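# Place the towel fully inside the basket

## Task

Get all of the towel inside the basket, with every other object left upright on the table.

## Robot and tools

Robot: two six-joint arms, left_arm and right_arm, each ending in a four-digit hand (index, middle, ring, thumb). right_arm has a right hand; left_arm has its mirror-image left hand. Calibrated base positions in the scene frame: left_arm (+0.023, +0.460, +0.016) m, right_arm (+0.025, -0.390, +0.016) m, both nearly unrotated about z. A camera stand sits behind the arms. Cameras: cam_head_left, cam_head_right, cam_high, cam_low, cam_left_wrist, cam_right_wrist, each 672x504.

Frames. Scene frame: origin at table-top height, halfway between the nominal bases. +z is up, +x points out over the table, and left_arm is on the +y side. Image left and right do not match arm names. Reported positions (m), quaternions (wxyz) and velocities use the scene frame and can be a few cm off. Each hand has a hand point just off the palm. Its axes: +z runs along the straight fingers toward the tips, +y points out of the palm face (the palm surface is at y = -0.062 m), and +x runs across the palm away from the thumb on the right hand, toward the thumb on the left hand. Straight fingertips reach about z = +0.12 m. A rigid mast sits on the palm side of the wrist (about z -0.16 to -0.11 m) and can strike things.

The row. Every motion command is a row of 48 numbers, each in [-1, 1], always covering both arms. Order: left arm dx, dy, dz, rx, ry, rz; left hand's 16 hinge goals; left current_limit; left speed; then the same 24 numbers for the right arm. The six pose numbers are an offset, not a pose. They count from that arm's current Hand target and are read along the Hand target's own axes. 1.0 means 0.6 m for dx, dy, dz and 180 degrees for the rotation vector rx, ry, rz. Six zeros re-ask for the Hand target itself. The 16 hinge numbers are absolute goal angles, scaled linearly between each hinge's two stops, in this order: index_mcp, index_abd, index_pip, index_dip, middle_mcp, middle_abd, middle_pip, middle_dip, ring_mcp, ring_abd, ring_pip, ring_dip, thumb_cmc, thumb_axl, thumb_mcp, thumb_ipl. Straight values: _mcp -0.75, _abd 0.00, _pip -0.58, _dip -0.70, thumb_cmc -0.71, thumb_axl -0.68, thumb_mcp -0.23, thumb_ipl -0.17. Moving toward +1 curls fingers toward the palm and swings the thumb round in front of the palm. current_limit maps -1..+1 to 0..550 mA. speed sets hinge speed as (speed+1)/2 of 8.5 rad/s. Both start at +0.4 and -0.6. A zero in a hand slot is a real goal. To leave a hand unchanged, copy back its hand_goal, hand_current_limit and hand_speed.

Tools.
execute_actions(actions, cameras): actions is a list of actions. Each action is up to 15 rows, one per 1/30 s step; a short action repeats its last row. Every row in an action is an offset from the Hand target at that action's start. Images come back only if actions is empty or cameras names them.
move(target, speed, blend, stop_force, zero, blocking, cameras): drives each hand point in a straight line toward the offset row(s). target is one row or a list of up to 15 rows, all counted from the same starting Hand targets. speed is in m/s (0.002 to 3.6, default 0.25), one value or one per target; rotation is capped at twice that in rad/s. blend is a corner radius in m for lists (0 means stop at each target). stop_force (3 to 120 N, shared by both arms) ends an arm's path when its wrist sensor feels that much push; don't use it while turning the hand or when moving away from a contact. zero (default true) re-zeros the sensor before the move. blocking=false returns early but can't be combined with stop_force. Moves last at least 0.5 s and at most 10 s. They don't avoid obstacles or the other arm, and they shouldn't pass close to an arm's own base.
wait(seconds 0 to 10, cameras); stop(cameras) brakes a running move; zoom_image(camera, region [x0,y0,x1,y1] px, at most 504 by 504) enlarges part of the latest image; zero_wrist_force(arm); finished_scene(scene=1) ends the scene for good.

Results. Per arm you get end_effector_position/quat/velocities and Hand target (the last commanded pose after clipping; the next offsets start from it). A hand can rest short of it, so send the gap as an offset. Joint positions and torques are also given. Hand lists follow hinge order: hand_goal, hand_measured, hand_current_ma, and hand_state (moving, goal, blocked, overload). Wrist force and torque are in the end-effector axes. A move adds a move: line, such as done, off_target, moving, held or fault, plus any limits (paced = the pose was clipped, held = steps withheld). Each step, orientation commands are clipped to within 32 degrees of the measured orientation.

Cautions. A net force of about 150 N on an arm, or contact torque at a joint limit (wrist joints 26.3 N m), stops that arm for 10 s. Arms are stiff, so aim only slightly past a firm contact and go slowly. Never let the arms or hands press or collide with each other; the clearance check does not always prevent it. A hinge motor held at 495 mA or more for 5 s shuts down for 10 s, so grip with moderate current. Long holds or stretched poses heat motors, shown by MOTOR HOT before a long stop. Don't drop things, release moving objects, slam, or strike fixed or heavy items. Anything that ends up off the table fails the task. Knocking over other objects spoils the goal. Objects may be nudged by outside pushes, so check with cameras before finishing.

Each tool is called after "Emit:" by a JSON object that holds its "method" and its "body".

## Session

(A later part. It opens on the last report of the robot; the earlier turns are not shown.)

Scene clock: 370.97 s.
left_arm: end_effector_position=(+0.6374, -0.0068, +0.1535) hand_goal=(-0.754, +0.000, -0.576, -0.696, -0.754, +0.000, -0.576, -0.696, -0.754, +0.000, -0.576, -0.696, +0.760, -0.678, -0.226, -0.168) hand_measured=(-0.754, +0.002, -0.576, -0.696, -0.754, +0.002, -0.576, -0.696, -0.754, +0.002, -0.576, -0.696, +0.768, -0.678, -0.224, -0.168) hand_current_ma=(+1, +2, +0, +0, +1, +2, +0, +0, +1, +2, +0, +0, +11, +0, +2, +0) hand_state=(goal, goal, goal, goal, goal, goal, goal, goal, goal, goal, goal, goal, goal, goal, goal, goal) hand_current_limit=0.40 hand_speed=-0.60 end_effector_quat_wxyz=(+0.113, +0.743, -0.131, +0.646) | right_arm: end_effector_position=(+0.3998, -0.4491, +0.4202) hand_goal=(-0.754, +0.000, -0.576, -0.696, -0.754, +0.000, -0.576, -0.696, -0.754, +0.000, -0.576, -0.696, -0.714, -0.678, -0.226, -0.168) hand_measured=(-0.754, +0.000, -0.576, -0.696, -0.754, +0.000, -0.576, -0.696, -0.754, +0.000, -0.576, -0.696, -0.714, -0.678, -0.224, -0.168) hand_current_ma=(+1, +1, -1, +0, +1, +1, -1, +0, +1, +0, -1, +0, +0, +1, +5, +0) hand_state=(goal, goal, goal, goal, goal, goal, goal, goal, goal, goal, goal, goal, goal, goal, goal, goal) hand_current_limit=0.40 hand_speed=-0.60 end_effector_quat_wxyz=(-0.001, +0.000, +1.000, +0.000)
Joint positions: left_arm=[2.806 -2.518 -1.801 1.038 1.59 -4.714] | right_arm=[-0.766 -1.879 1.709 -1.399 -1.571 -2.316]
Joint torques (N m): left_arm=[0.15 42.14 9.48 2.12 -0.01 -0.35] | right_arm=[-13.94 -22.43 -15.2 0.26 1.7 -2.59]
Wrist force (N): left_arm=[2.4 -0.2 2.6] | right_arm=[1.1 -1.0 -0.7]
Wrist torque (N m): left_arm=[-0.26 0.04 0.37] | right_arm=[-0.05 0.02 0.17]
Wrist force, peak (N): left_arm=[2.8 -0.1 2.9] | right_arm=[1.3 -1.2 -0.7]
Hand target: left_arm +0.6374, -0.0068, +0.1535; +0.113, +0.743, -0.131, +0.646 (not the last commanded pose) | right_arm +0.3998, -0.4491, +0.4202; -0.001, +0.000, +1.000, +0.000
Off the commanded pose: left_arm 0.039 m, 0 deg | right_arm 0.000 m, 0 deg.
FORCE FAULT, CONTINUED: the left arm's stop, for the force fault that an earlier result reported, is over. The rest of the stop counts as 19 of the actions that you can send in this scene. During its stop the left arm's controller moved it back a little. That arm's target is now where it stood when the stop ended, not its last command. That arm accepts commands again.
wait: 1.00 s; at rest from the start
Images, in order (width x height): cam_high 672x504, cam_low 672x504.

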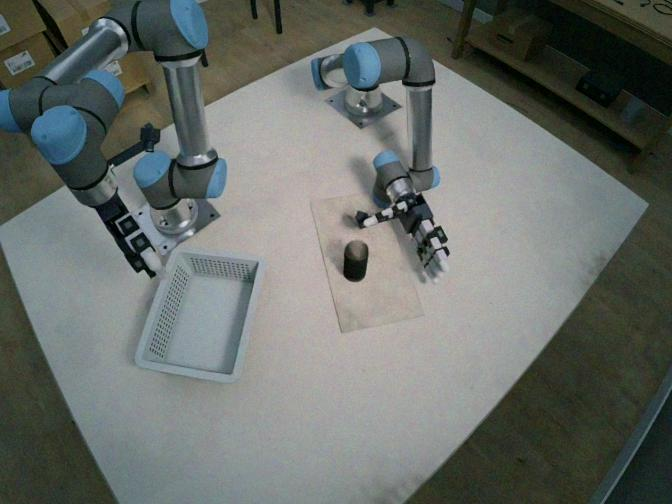

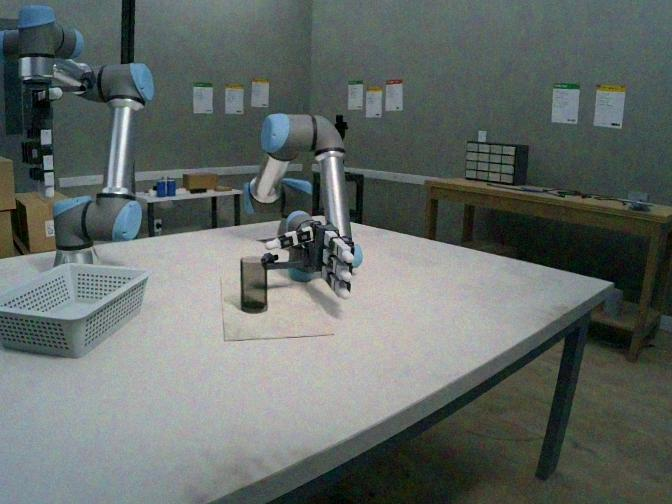

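Emit:
{"method": "move", "body": {"target": [[0.2475,0,-0.0345,0,0,0,-0.754,0,-0.576,-0.696,-0.754,0,-0.576,-0.696,-0.754,0,-0.576,-0.696,0.76,-0.678,-0.226,-0.168,0.4,-0.6,0,0,0,0,0,0,-0.754,0,-0.576,-0.696,-0.754,0,-0.576,-0.696,-0.754,0,-0.576,-0.696,-0.714,-0.678,-0.226,-0.168,0.4,-0.6],[0.3448,-0.296,-0.4913,-0.3897,-0.3262,0.4479,-0.754,0,-0.576,-0.696,-0.754,0,-0.576,-0.696,-0.754,0,-0.576,-0.696,0.76,-0.678,-0.226,-0.168,0.4,-0.6,0,0,0,0,0,0,-0.754,0,-0.576,-0.696,-0.754,0,-0.576,-0.696,-0.754,0,-0.576,-0.696,-0.714,-0.678,-0.226,-0.168,0.4,-0.6]], "blend": [0.05,0], "cameras": ["cam_head_left","cam_high"]}}

Scene clock: 384.93 s.
left_arm: end_effector_position=(+0.4505, +0.2497, +0.3995) hand_goal=(-0.754, +0.000, -0.576, -0.696, -0.754, +0.000, -0.576, -0.696, -0.754, +0.000, -0.576, -0.696, +0.760, -0.678, -0.226, -0.168) hand_measured=(-0.752, +0.002, -0.576, -0.696, -0.752, +0.002, -0.576, -0.696, -0.752, +0.002, -0.576, -0.696, +0.762, -0.678, -0.224, -0.168) hand_current_ma=(+1, +2, +0, +0, +1, +2, +0, +0, +2, +2, +0, +0, +2, +0, +2, +0) hand_state=(goal, goal, goal, goal, goal, goal, goal, goal, goal, goal, goal, goal, goal, goal, goal, goal) hand_current_limit=0.40 hand_speed=-0.60 end_effector_quat_wxyz=(+0.000, -0.500, +0.866, +0.000) | right_arm: end_effector_position=(+0.3998, -0.4491, +0.4202) hand_goal=(-0.754, +0.000, -0.576, -0.696, -0.754, +0.000, -0.576, -0.696, -0.754, +0.000, -0.576, -0.696, -0.714, -0.678, -0.226, -0.168) hand_measured=(-0.754, +0.000, -0.576, -0.696, -0.754, +0.000, -0.576, -0.696, -0.754, +0.000, -0.576, -0.696, -0.714, -0.678, -0.224, -0.168) hand_current_ma=(+1, +1, -1, +0, +1, +1, -1, +0, +1, +0, -1, +0, +0, +1, +5, +0) hand_state=(goal, goal, goal, goal, goal, goal, goal, goal, goal, goal, goal, goal, goal, goal, goal, goal) hand_current_limit=0.40 hand_speed=-0.60 end_effector_quat_wxyz=(-0.001, +0.000, +1.000, +0.000)
Joint positions: left_arm=[2.988 -1.703 -1.363 -1.645 1.571 -2.805] | right_arm=[-0.766 -1.879 1.709 -1.399 -1.571 -2.316]
Joint torques (N m): left_arm=[-12.38 20.74 28.43 0.63 2.23 2.45] | right_arm=[-14.17 -22.15 -15.46 -0.04 1.47 -2.47]
Wrist force (N): left_arm=[-1.4 -0.3 -0.1] | right_arm=[1.1 -1.0 -0.7]
Wrist torque (N m): left_arm=[0.07 0.15 -0.15] | right_arm=[-0.06 0.02 0.17]
Wrist force, peak (N): left_arm=[3.3 0.0 2.6] | right_arm=[1.4 -1.2 -0.7]
Hand target: left_arm +0.4505, +0.2498, +0.3995; +0.000, -0.500, +0.866, +0.000 | right_arm +0.3998, -0.4491, +0.4202; -0.001, +0.000, +1.000, +0.000
Off the commanded pose: left_arm 0.000 m, 0 deg | right_arm 0.000 m, 0 deg.
move: done
Images, in order (width x height): cam_head_left 672x504, cam_high 672x504.

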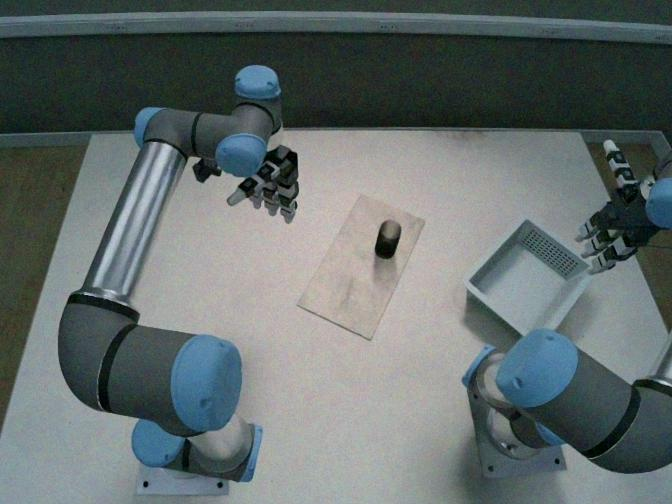

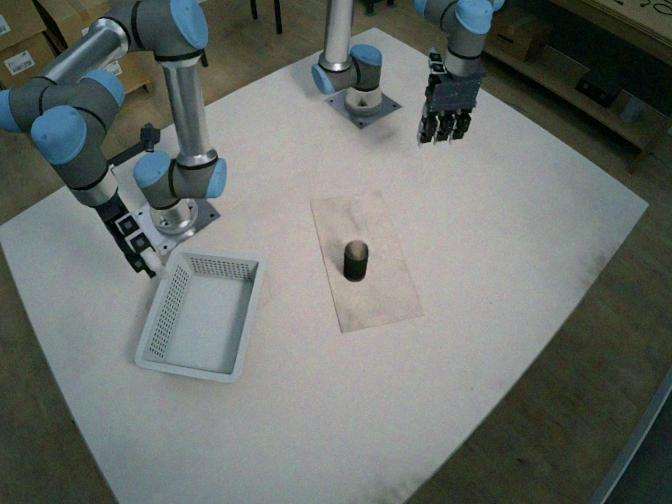

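Emit:
{"method": "move", "body": {"target": [[0,0,0,0,0,0.5,-0.754,0,-0.576,-0.696,-0.754,0,-0.576,-0.696,-0.754,0,-0.576,-0.696,0.76,-0.678,-0.226,-0.168,0.4,-0.6,0,0,0,0,0,0,-0.754,0,-0.576,-0.696,-0.754,0,-0.576,-0.696,-0.754,0,-0.576,-0.696,-0.714,-0.678,-0.226,-0.168,0.4,-0.6],[0,0,0,0,0,1.0,-0.754,0,-0.576,-0.696,-0.754,0,-0.576,-0.696,-0.754,0,-0.576,-0.696,0.76,-0.678,-0.226,-0.168,0.4,-0.6,0,0,0,0,0,0,-0.754,0,-0.576,-0.696,-0.754,0,-0.576,-0.696,-0.754,0,-0.576,-0.696,-0.714,-0.678,-0.226,-0.168,0.4,-0.6]], "blend": [0,0], "speed": 0.5, "cameras": ["cam_head_left","cam_high"]}}

Scene clock: 394.87 s.
left_arm: end_effector_position=(+0.4505, +0.2498, +0.3995) hand_goal=(-0.754, +0.000, -0.576, -0.696, -0.754, +0.000, -0.576, -0.696, -0.754, +0.000, -0.576, -0.696, +0.760, -0.678, -0.226, -0.168) hand_measured=(-0.752, +0.002, -0.576, -0.696, -0.752, +0.002, -0.576, -0.696, -0.752, +0.002, -0.576, -0.696, +0.762, -0.678, -0.224, -0.168) hand_current_ma=(+1, +2, +0, +0, +1, +2, +0, +0, +2, +2, +0, +0, +2, +0, +2, +0) hand_state=(goal, goal, goal, goal, goal, goal, goal, goal, goal, goal, goal, goal, goal, goal, goal, goal) hand_current_limit=0.40 hand_speed=-0.60 end_effector_quat_wxyz=(+0.000, +0.866, +0.500, +0.000) end_effector_velocity=(+0.000, +0.000, +0.000) end_effector_angular_velocity=(-0.001, -0.001, -0.004) | right_arm: end_effector_position=(+0.3998, -0.4491, +0.4202) hand_goal=(-0.754, +0.000, -0.576, -0.696, -0.754, +0.000, -0.576, -0.696, -0.754, +0.000, -0.576, -0.696, -0.714, -0.678, -0.226, -0.168) hand_measured=(-0.754, +0.000, -0.576, -0.696, -0.754, +0.000, -0.576, -0.696, -0.754, +0.000, -0.576, -0.696, -0.714, -0.678, -0.224, -0.168) hand_current_ma=(+1, +1, -1, +0, +1, +1, -1, +0, +1, +0, -1, +0, +0, +1, +5, +0) hand_state=(goal, goal, goal, goal, goal, goal, goal, goal, goal, goal, goal, goal, goal, goal, goal, goal) hand_current_limit=0.40 hand_speed=-0.60 end_effector_quat_wxyz=(-0.001, +0.000, +1.000, +0.000)
Joint positions: left_arm=[3.024 -1.278 -1.752 -1.682 1.571 0.373] | right_arm=[-0.766 -1.879 1.709 -1.399 -1.571 -2.316]
Joint velocities: left_arm=[0 0 0 0 -0.001 0.005] | right_arm=[within noise]
Joint torques (N m): left_arm=[13.56 16.23 16.01 0.87 -2.19 2.73] | right_arm=[-13.38 -23.34 -15.96 -0.17 1.61 -2.41]
Wrist force (N): left_arm=[-1.1 -0.3 -0.3] | right_arm=[1.1 -1.1 -0.5]
Wrist torque (N m): left_arm=[0.07 0.09 -0.13] | right_arm=[-0.08 0.02 0.16]
Wrist force, peak (N): left_arm=[-1.8 -0.1 -0.2] | right_arm=[1.3 -1.1 -0.6]
Hand target: left_arm +0.4505, +0.2498, +0.3995; +0.000, +0.866, +0.500, +0.000 | right_arm +0.3998, -0.4491, +0.4202; -0.001, +0.000, +1.000, +0.000
Off the commanded pose: left_arm 0.000 m, 0 deg | right_arm 0.000 m, 0 deg.
move: done
Images, in order (width x height): cam_head_left 672x504, cam_high 672x504.

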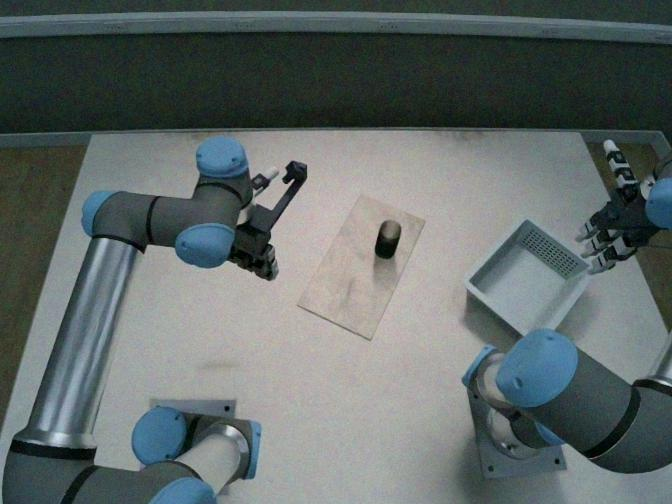

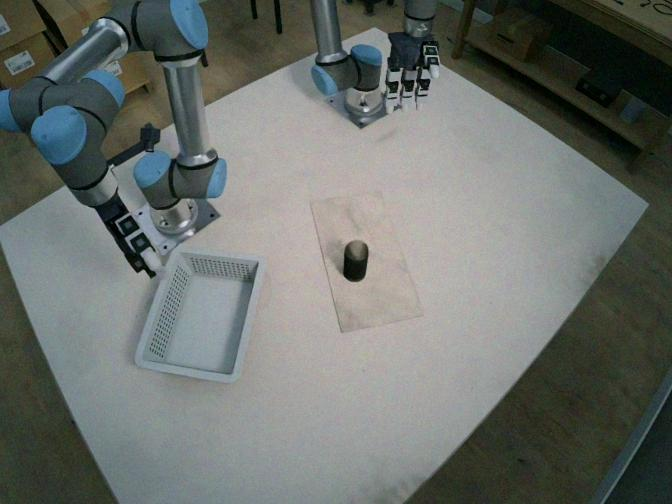

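Emit:
{"method": "move", "body": {"target": [-0.465,0.274,0.1667,0,-0.4167,0,-0.754,0,-0.576,-0.696,-0.754,0,-0.576,-0.696,-0.754,0,-0.576,-0.696,0.62,-0.678,-0.226,-0.168,0.4,-0.6,0,0,0,0,0,0,-0.754,0,-0.576,-0.696,-0.754,0,-0.576,-0.696,-0.754,0,-0.576,-0.696,-0.714,-0.678,-0.226,-0.168,0.4,-0.6], "cameras": ["all"]}}

Emit:
{"method": "zoom_image", "body": {"camera": "cam_low", "region": [200, 100, 450, 350]}}

Scene clock: 405.67 s.
left_arm: end_effector_position=(+0.4533, -0.0741, +0.2996) hand_goal=(-0.754, +0.000, -0.576, -0.696, -0.754, +0.000, -0.576, -0.696, -0.754, +0.000, -0.576, -0.696, +0.620, -0.678, -0.226, -0.168) hand_measured=(-0.752, -0.002, -0.576, -0.696, -0.752, -0.002, -0.576, -0.696, -0.752, -0.002, -0.576, -0.696, +0.614, -0.678, -0.224, -0.168) hand_current_ma=(+1, -1, +0, +0, +1, -1, +0, +0, +2, -1, +0, +0, -8, +0, +2, +0) hand_state=(goal, goal, goal, goal, goal, goal, goal, goal, goal, goal, goal, goal, goal, goal, goal, goal) hand_current_limit=0.40 hand_speed=-0.60 end_effector_quat_wxyz=(+0.305, +0.687, +0.396, -0.527) | right_arm: end_effector_position=(+0.3998, -0.4491, +0.4202) hand_goal=(-0.754, +0.000, -0.576, -0.696, -0.754, +0.000, -0.576, -0.696, -0.754, +0.000, -0.576, -0.696, -0.714, -0.678, -0.226, -0.168) hand_measured=(-0.754, +0.000, -0.576, -0.696, -0.754, +0.000, -0.576, -0.696, -0.754, +0.000, -0.576, -0.696, -0.714, -0.678, -0.224, -0.168) hand_current_ma=(+1, +1, -1, +0, +1, +1, -1, +0, +1, +0, -1, +0, +0, +1, +5, +0) hand_state=(goal, goal, goal, goal, goal, goal, goal, goal, goal, goal, goal, goal, goal, goal, goal, goal) hand_current_limit=0.40 hand_speed=-0.60 end_effector_quat_wxyz=(-0.001, +0.000, +1.000, +0.000)
Joint positions: left_arm=[2.837 -1.801 -1.746 -1.771 0.321 0.631] | right_arm=[-0.766 -1.879 1.709 -1.399 -1.571 -2.316]
Joint torques (N m): left_arm=[-12.72 22.61 25.92 -0.3 -3.48 2.44] | right_arm=[-13.3 -22.38 -17.13 -0.32 1.57 -2.2]
Wrist force (N): left_arm=[-5.6 0.9 1.7] | right_arm=[0.9 -1.2 -0.6]
Wrist torque (N m): left_arm=[0.03 0.56 -0.54] | right_arm=[-0.09 0.04 0.15]
Wrist force, peak (N): left_arm=[-5.7 1.1 2.0] | right_arm=[1.2 -1.1 -1.0]
Hand target: left_arm +0.4533, -0.0741, +0.2996; +0.305, +0.687, +0.396, -0.527 | right_arm +0.3998, -0.4491, +0.4202; -0.001, +0.000, +1.000, +0.000
Off the commanded pose: left_arm 0.000 m, 0 deg | right_arm 0.000 m, 0 deg.
move: done

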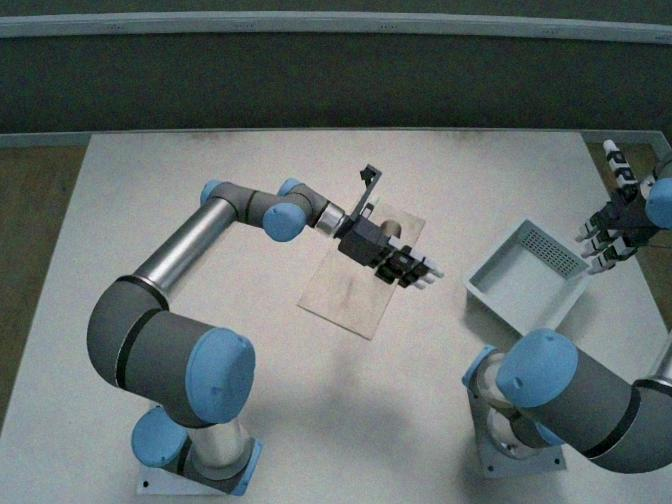

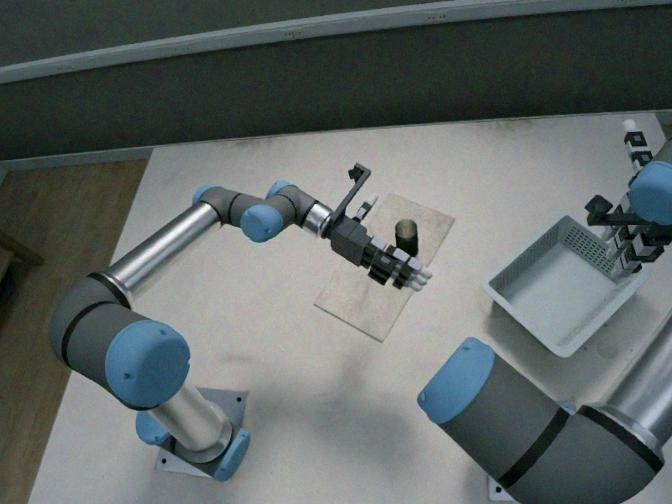

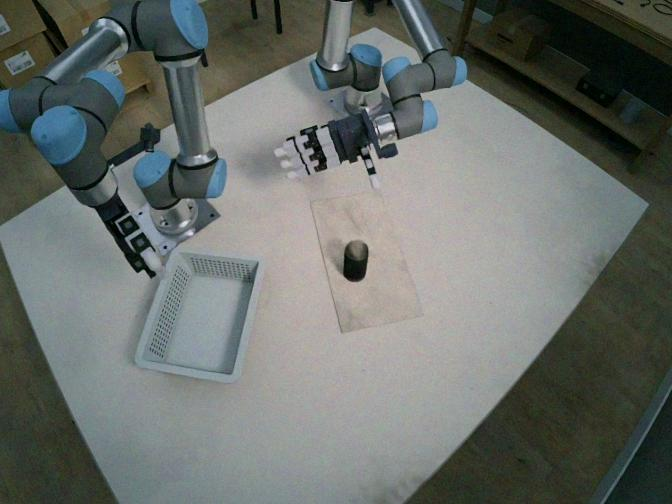

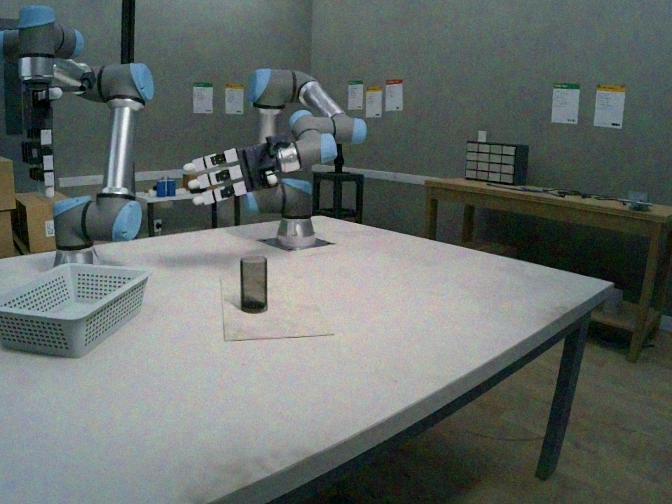

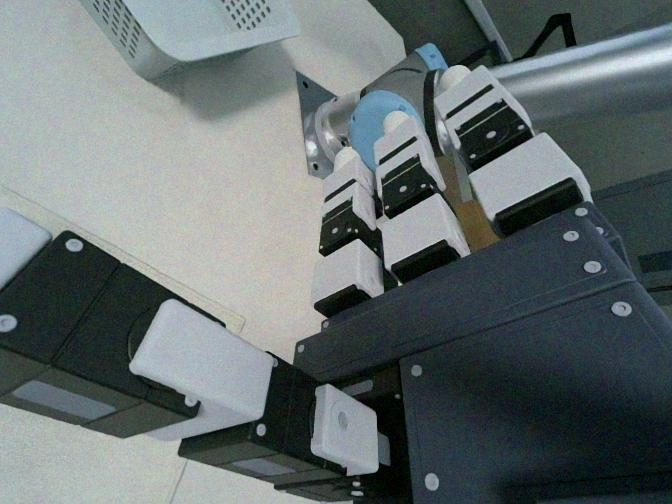

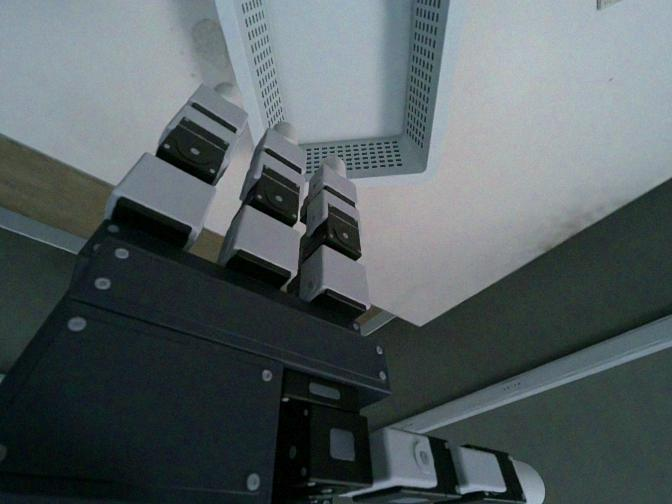

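Scaled by 2.016 from the camera's 672x504 image, which has a finer 960x720 frame.

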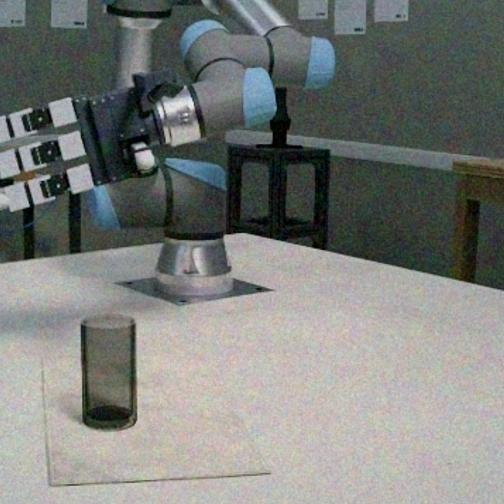

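Emit:
{"method": "move", "body": {"target": [0.2898,0,0.0777,0,0,0,-0.754,0,-0.576,-0.696,-0.754,0,-0.576,-0.696,-0.754,0,-0.576,-0.696,0.62,-0.678,-0.226,-0.168,0.4,-0.6,0,0,0,0,0,0,-0.754,0,-0.576,-0.696,-0.754,0,-0.576,-0.696,-0.754,0,-0.576,-0.696,-0.714,-0.678,-0.226,-0.168,0.4,-0.6], "cameras": ["cam_head_left","cam_head_right","cam_high","cam_low","cam_left_wrist"], "speed": 0.12}}

Emit:
{"method": "zoom_image", "body": {"camera": "cam_low", "region": [180, 160, 380, 350]}}

Emit:
{"method": "zoom_image", "body": {"camera": "cam_high", "region": [270, 130, 450, 340]}}

Emit:
{"method": "zoom_image", "body": {"camera": "cam_head_right", "region": [300, 140, 480, 340]}}

Scene clock: 421.10 s.
left_arm: end_effector_position=(+0.4535, -0.0741, +0.1196) hand_goal=(-0.754, +0.000, -0.576, -0.696, -0.754, +0.000, -0.576, -0.696, -0.754, +0.000, -0.576, -0.696, +0.620, -0.678, -0.226, -0.168) hand_measured=(-0.752, -0.002, -0.576, -0.696, -0.752, -0.002, -0.576, -0.696, -0.752, -0.002, -0.576, -0.696, +0.614, -0.678, -0.224, -0.168) hand_current_ma=(+1, -1, +0, +0, +1, -1, +0, +0, +2, -1, +0, +0, -9, +0, +2, +0) hand_state=(goal, goal, goal, goal, goal, goal, goal, goal, goal, goal, goal, goal, goal, goal, goal, goal) hand_current_limit=0.40 hand_speed=-0.60 end_effector_quat_wxyz=(+0.305, +0.687, +0.396, -0.527) | right_arm: end_effector_position=(+0.3998, -0.4491, +0.4202) hand_goal=(-0.754, +0.000, -0.576, -0.696, -0.754, +0.000, -0.576, -0.696, -0.754, +0.000, -0.576, -0.696, -0.714, -0.678, -0.226, -0.168) hand_measured=(-0.754, +0.000, -0.576, -0.696, -0.754, +0.000, -0.576, -0.696, -0.754, +0.000, -0.576, -0.696, -0.714, -0.678, -0.224, -0.168) hand_current_ma=(+1, +1, -1, +0, +1, +1, -1, +0, +1, +0, -1, +0, +0, +1, +5, +0) hand_state=(goal, goal, goal, goal, goal, goal, goal, goal, goal, goal, goal, goal, goal, goal, goal, goal) hand_current_limit=0.40 hand_speed=-0.60 end_effector_quat_wxyz=(-0.001, +0.000, +1.000, +0.000)
Joint positions: left_arm=[2.837 -2.06 -1.935 -1.322 0.32 0.631] | right_arm=[-0.766 -1.879 1.709 -1.399 -1.571 -2.316]
Joint torques (N m): left_arm=[-12.48 27.72 8.39 3.4 -3.58 -2.83] | right_arm=[-13.2 -22.44 -16.4 -0.3 1.43 -2.43]
Wrist force (N): left_arm=[-5.6 0.6 2.0] | right_arm=[1.3 -1.0 -0.8]
Wrist torque (N m): left_arm=[-0.04 0.59 -0.48] | right_arm=[-0.04 0.00 0.19]
Wrist force, peak (N): left_arm=[-6.5 0.7 1.6] | right_arm=[1.2 -1.1 -0.9]
Hand target: left_arm +0.4534, -0.0741, +0.1195; +0.305, +0.687, +0.396, -0.527 | right_arm +0.3998, -0.4491, +0.4202; -0.001, +0.000, +1.000, +0.000
Off the commanded pose: left_arm 0.000 m, 0 deg | right_arm 0.000 m, 0 deg.
move: done
Images, in order (width x height): cam_head_left 672x504, cam_head_right 672x504, cam_high 672x504, cam_low 672x504, cam_left_wrist 672x504.

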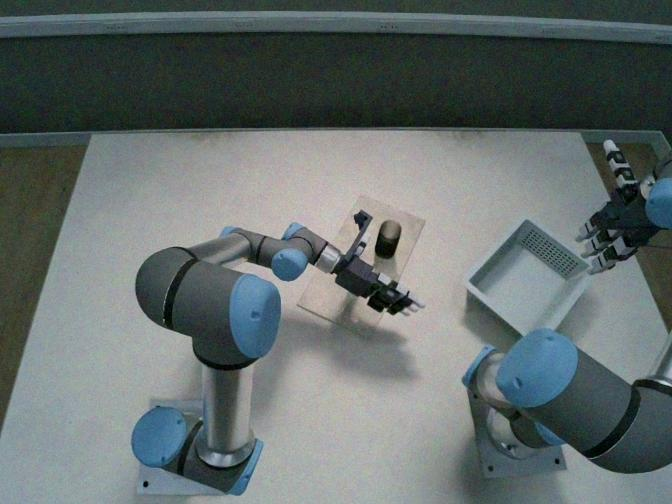

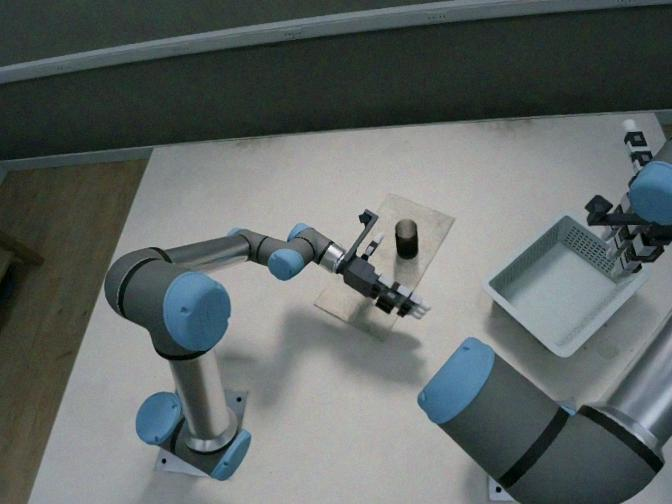

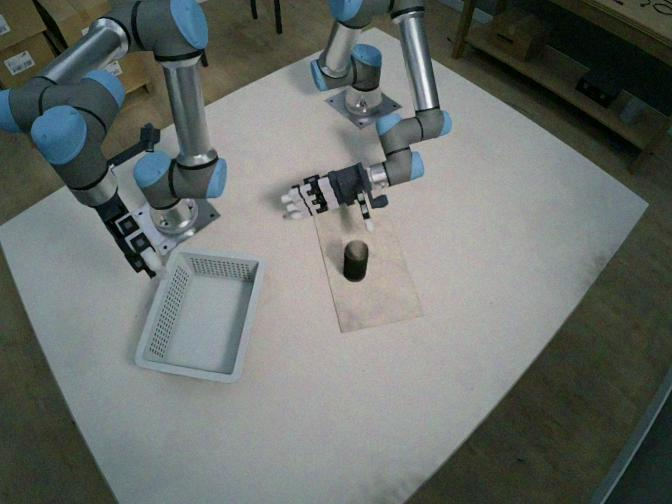

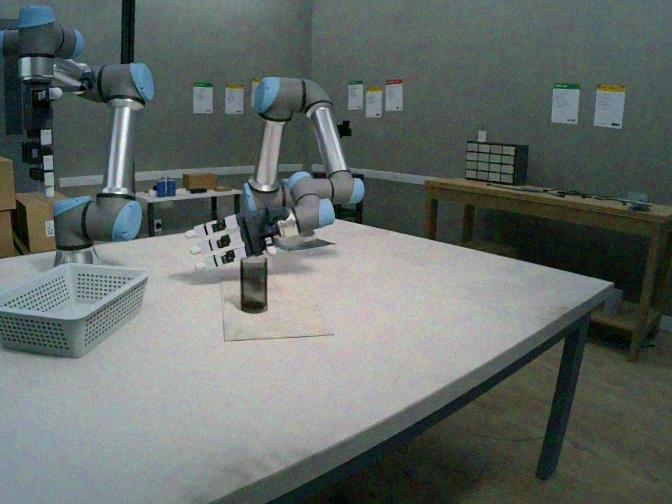

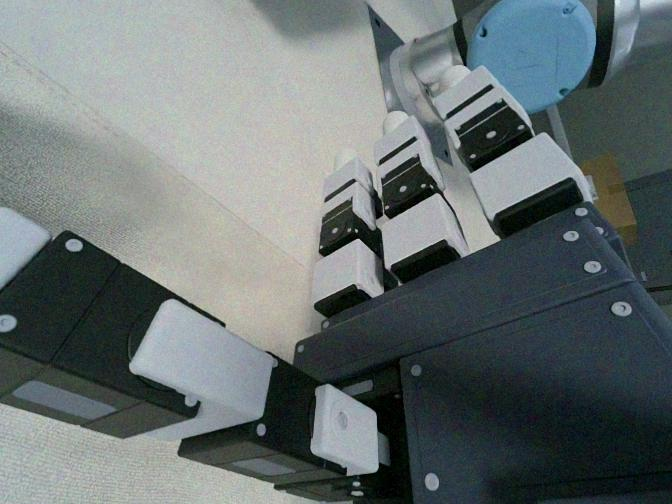

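Scaled by 2.520 from the camera's 672x504 image, which has a finer 960x720 frame.

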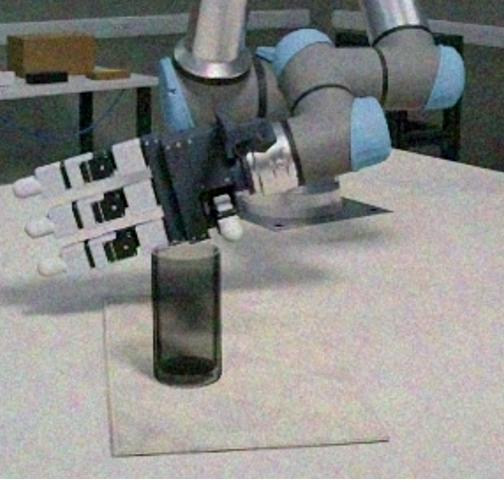

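Scaled by 2.400 from the camera's 672x504 image, which has a finer 960x720 frame.

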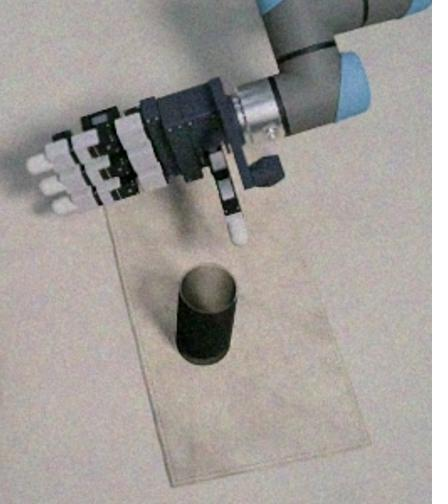

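Scaled by 2.520 from the camera's 672x504 image, which has a finer 960x720 frame.

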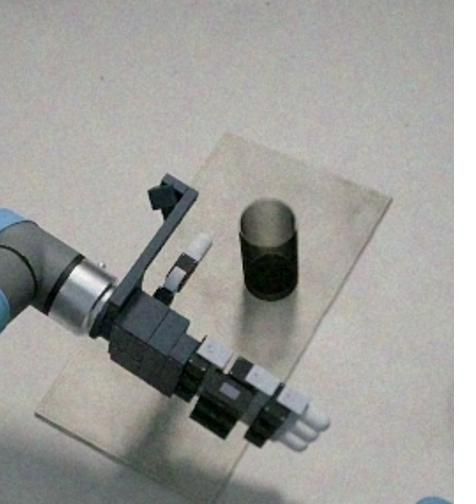

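Emit:
{"method": "move", "body": {"target": [0.0643,0.07,0,0,0,0,-0.754,0,-0.576,-0.696,-0.754,0,-0.576,-0.696,-0.754,0,-0.576,-0.696,0.62,-0.678,-0.226,-0.168,0.4,-0.6,0,0,0,0,0,0,-0.754,0,-0.576,-0.696,-0.754,0,-0.576,-0.696,-0.754,0,-0.576,-0.696,-0.714,-0.678,-0.226,-0.168,0.4,-0.6], "cameras": ["cam_head_left","cam_head_right","cam_high","cam_low","cam_left_wrist"], "speed": 0.08, "stop_force": 12}}

Emit:
{"method": "zoom_image", "body": {"camera": "cam_low", "region": [180, 160, 380, 350]}}

Emit:
{"method": "zoom_image", "body": {"camera": "cam_high", "region": [270, 150, 430, 310]}}

Emit:
{"method": "zoom_image", "body": {"camera": "cam_head_right", "region": [320, 160, 480, 320]}}

Scene clock: 454.63 s.
left_arm: end_effector_position=(+0.4949, -0.0865, +0.0823) hand_goal=(-0.754, +0.000, -0.576, -0.696, -0.754, +0.000, -0.576, -0.696, -0.754, +0.000, -0.576, -0.696, +0.620, -0.678, -0.226, -0.168) hand_measured=(-0.752, -0.002, -0.576, -0.696, -0.752, -0.002, -0.576, -0.696, -0.752, -0.002, -0.576, -0.696, +0.614, -0.678, -0.224, -0.168) hand_current_ma=(+1, -1, +0, +0, +1, -1, +0, +0, +2, -1, +0, +0, -9, +0, +2, +0) hand_state=(goal, goal, goal, goal, goal, goal, goal, goal, goal, goal, goal, goal, goal, goal, goal, goal) hand_current_limit=0.40 hand_speed=-0.60 end_effector_quat_wxyz=(+0.305, +0.687, +0.396, -0.527) | right_arm: end_effector_position=(+0.3998, -0.4491, +0.4202) hand_goal=(-0.754, +0.000, -0.576, -0.696, -0.754, +0.000, -0.576, -0.696, -0.754, +0.000, -0.576, -0.696, -0.714, -0.678, -0.226, -0.168) hand_measured=(-0.754, +0.000, -0.576, -0.696, -0.754, +0.000, -0.576, -0.696, -0.754, +0.000, -0.576, -0.696, -0.714, -0.678, -0.224, -0.168) hand_current_ma=(+1, +1, -1, +0, +1, +1, -1, +0, +1, +0, -1, +0, +0, +1, +5, +0) hand_state=(goal, goal, goal, goal, goal, goal, goal, goal, goal, goal, goal, goal, goal, goal, goal, goal) hand_current_limit=0.40 hand_speed=-0.60 end_effector_quat_wxyz=(-0.001, +0.000, +1.000, +0.000)
Joint positions: left_arm=[2.841 -2.198 -1.819 -1.309 0.322 0.64] | right_arm=[-0.766 -1.879 1.709 -1.399 -1.571 -2.316]
Joint torques (N m): left_arm=[-11.17 31.97 20.83 0.92 -1.27 2.67] | right_arm=[-13.05 -22.24 -16.97 -0.52 1.27 -2.33]
Wrist force (N): left_arm=[-5.8 0.8 1.9] | right_arm=[1.2 -1.0 -0.6]
Wrist torque (N m): left_arm=[-0.01 0.61 -0.58] | right_arm=[-0.06 0.00 0.17]
Wrist force, peak (N): left_arm=[-6.1 0.4 1.8] | right_arm=[1.2 -1.2 -0.7]
Hand target: left_arm +0.4948, -0.0865, +0.0823; +0.305, +0.687, +0.396, -0.527 | right_arm +0.3998, -0.4491, +0.4202; -0.001, +0.000, +1.000, +0.000
Off the commanded pose: left_arm 0.000 m, 0 deg | right_arm 0.000 m, 0 deg.
move: done
Images, in order (width x height): cam_head_left 672x504, cam_head_right 672x504, cam_high 672x504, cam_low 672x504, cam_left_wrist 672x504.

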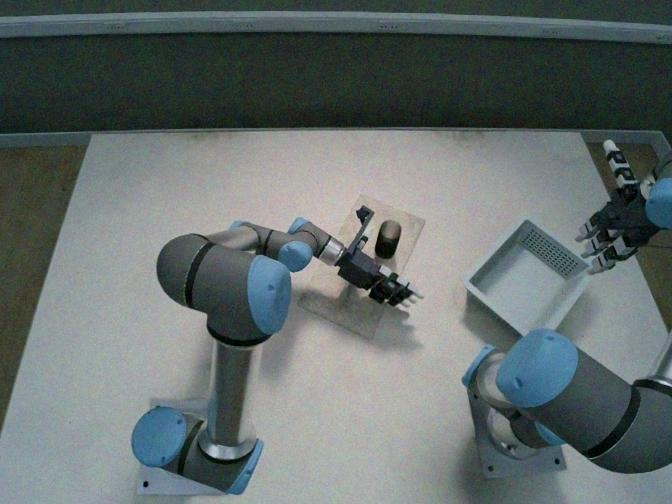

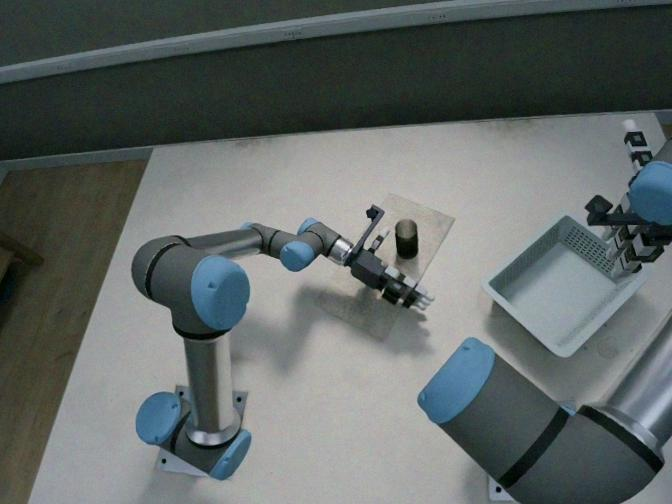

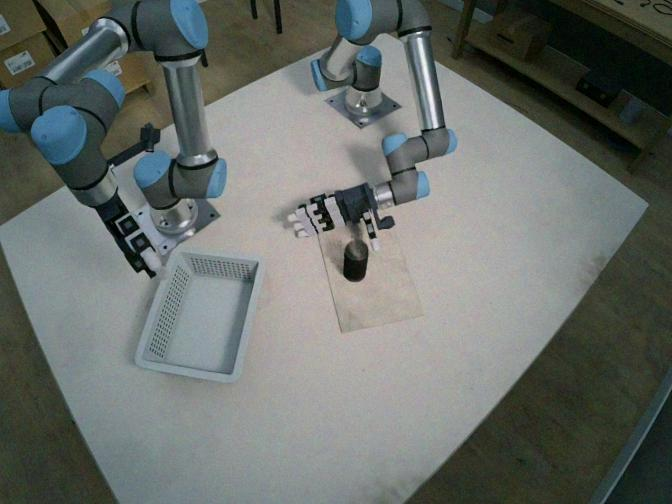

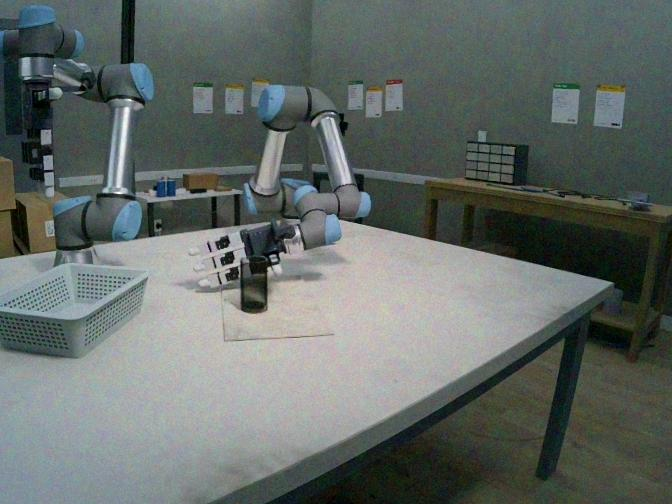

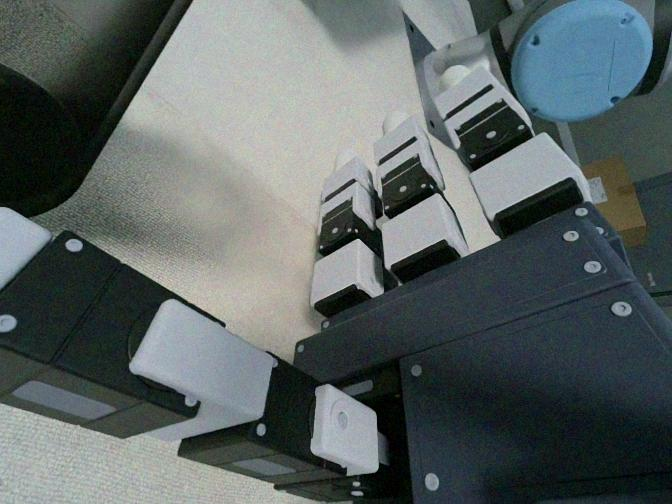

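Scaled by 2.520 from the camera's 672x504 image, which has a finer 960x720 frame.

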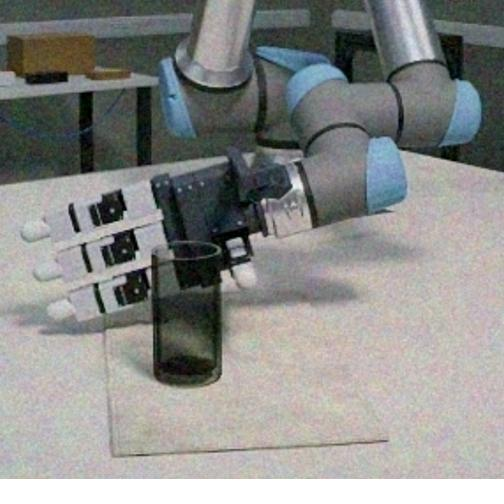

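Scaled by 3.150 from the camera's 672x504 image, which has a finer 960x720 frame.

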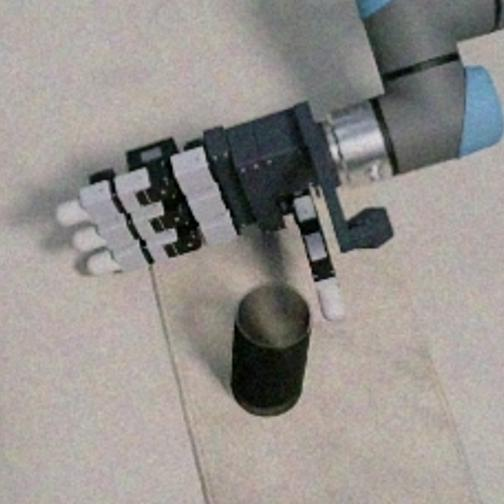

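Scaled by 3.150 from the camera's 672x504 image, which has a finer 960x720 frame.

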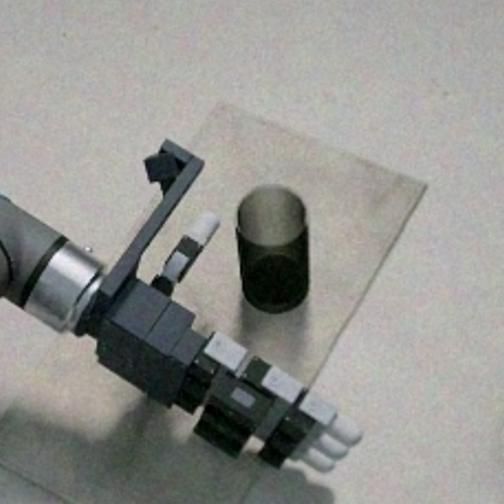

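Emit:
{"method": "move", "body": {"target": [0,0.1,0,0,0,0,-0.754,0,-0.576,-0.696,-0.754,0,-0.576,-0.696,-0.754,0,-0.576,-0.696,0.62,-0.678,-0.226,-0.168,0.4,-0.6,0,0,0,0,0,0,-0.754,0,-0.576,-0.696,-0.754,0,-0.576,-0.696,-0.754,0,-0.576,-0.696,-0.714,-0.678,-0.226,-0.168,0.4,-0.6], "cameras": ["cam_head_right","cam_high","cam_low","cam_left_wrist"], "speed": 0.08, "stop_force": 12}}

Emit:
{"method": "zoom_image", "body": {"camera": "cam_low", "region": [180, 160, 380, 350]}}

Emit:
{"method": "zoom_image", "body": {"camera": "cam_high", "region": [270, 150, 430, 310]}}

Emit:
{"method": "zoom_image", "body": {"camera": "cam_head_right", "region": [320, 160, 480, 320]}}

Scene clock: 467.80 s.
left_arm: end_effector_position=(+0.5468, -0.1166, +0.0824) hand_goal=(-0.754, +0.000, -0.576, -0.696, -0.754, +0.000, -0.576, -0.696, -0.754, +0.000, -0.576, -0.696, +0.620, -0.678, -0.226, -0.168) hand_measured=(-0.752, -0.002, -0.576, -0.696, -0.752, -0.002, -0.576, -0.696, -0.752, -0.002, -0.576, -0.696, +0.614, -0.678, -0.224, -0.168) hand_current_ma=(+1, -1, +0, +0, +1, -1, +0, +0, +2, -1, +0, +0, -9, +0, +2, +0) hand_state=(goal, goal, goal, goal, goal, goal, goal, goal, goal, goal, goal, goal, goal, goal, goal, goal) hand_current_limit=0.40 hand_speed=-0.60 end_effector_quat_wxyz=(+0.305, +0.687, +0.396, -0.527) | right_arm: end_effector_position=(+0.3998, -0.4491, +0.4202) hand_goal=(-0.754, +0.000, -0.576, -0.696, -0.754, +0.000, -0.576, -0.696, -0.754, +0.000, -0.576, -0.696, -0.714, -0.678, -0.226, -0.168) hand_measured=(-0.754, +0.000, -0.576, -0.696, -0.754, +0.000, -0.576, -0.696, -0.754, +0.000, -0.576, -0.696, -0.714, -0.678, -0.224, -0.168) hand_current_ma=(+1, +1, -1, +0, +1, +1, -1, +0, +1, +0, -1, +0, +0, +1, +5, +0) hand_state=(goal, goal, goal, goal, goal, goal, goal, goal, goal, goal, goal, goal, goal, goal, goal, goal) hand_current_limit=0.40 hand_speed=-0.60 end_effector_quat_wxyz=(-0.001, +0.000, +1.000, +0.000)
Joint positions: left_arm=[2.823 -2.299 -1.63 -1.352 0.313 0.593] | right_arm=[-0.766 -1.879 1.709 -1.399 -1.571 -2.316]
Joint torques (N m): left_arm=[-11.67 36.87 22.45 -0.06 -3.52 0.3] | right_arm=[-12.36 -23 -16.54 -0.51 1.43 -2.41]
Wrist force (N): left_arm=[-5.8 1.0 2.0] | right_arm=[1.0 -1.0 -0.7]
Wrist torque (N m): left_arm=[0.01 0.62 -0.51] | right_arm=[-0.06 0.04 0.16]
Wrist force, peak (N): left_arm=[-6.1 0.7 1.6] | right_arm=[1.2 -1.2 -0.5]
Hand target: left_arm +0.5468, -0.1166, +0.0824; +0.305, +0.687, +0.396, -0.527 | right_arm +0.3998, -0.4491, +0.4202; -0.001, +0.000, +1.000, +0.000
Off the commanded pose: left_arm 0.000 m, 0 deg | right_arm 0.000 m, 0 deg.
move: done
Images, in order (width x height): cam_head_right 672x504, cam_high 672x504, cam_low 672x504, cam_left_wrist 672x504.

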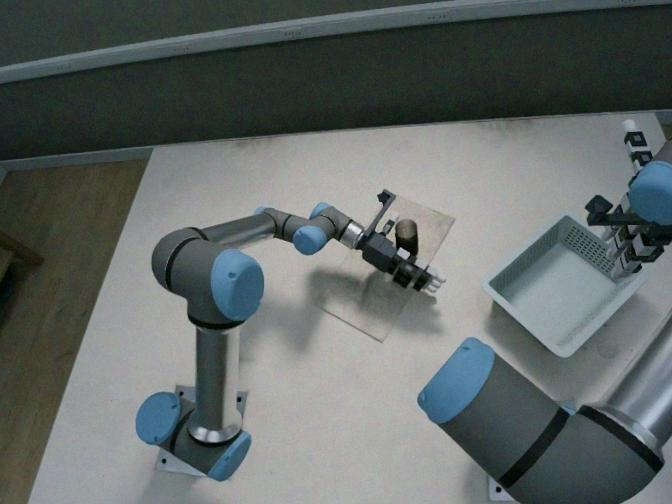

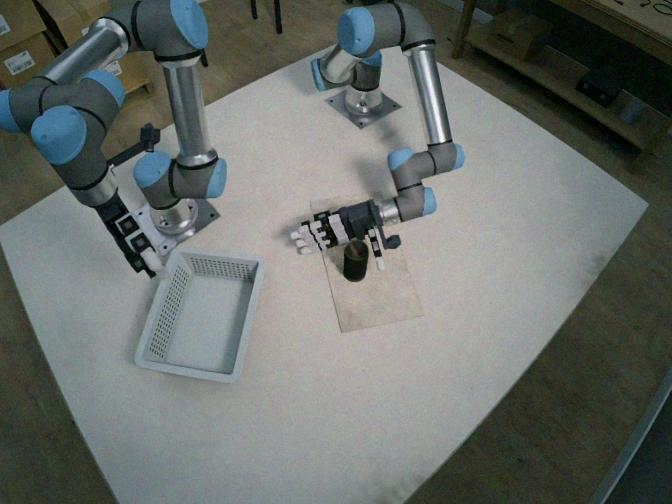

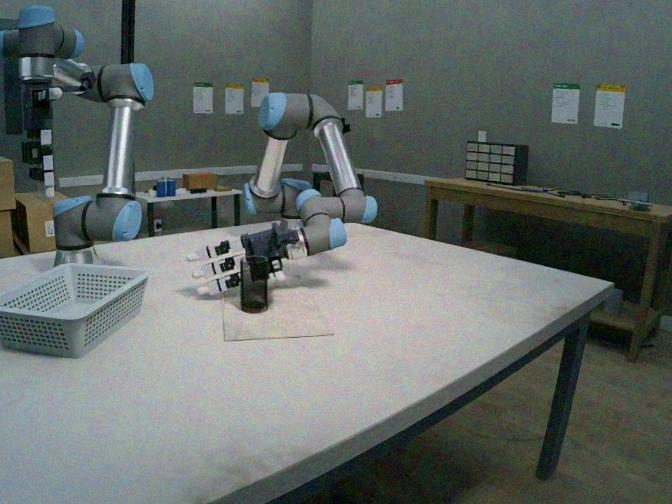

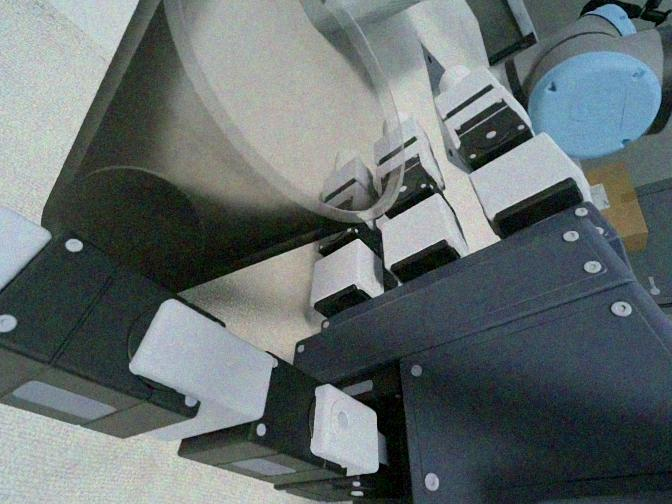

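Scaled by 2.520 from the camera's 672x504 image, which has a finer 960x720 frame.

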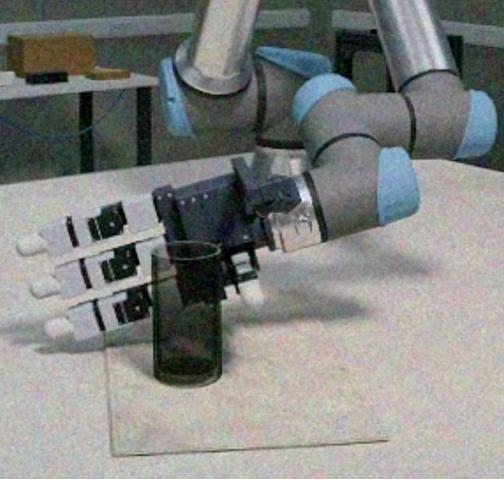

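Scaled by 3.150 from the camera's 672x504 image, which has a finer 960x720 frame.

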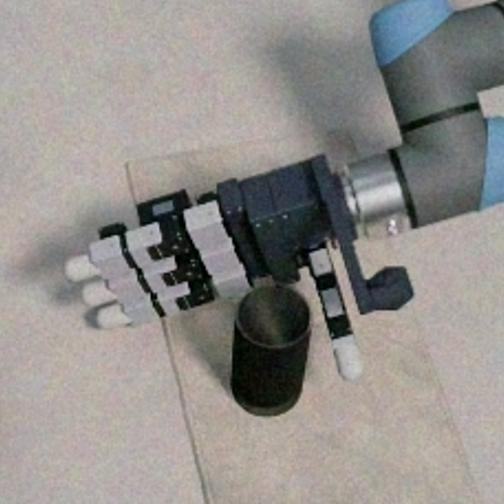

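Scaled by 3.150 from the camera's 672x504 image, which has a finer 960x720 frame.

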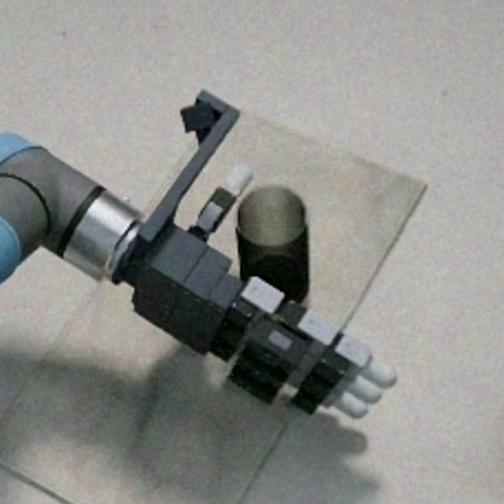

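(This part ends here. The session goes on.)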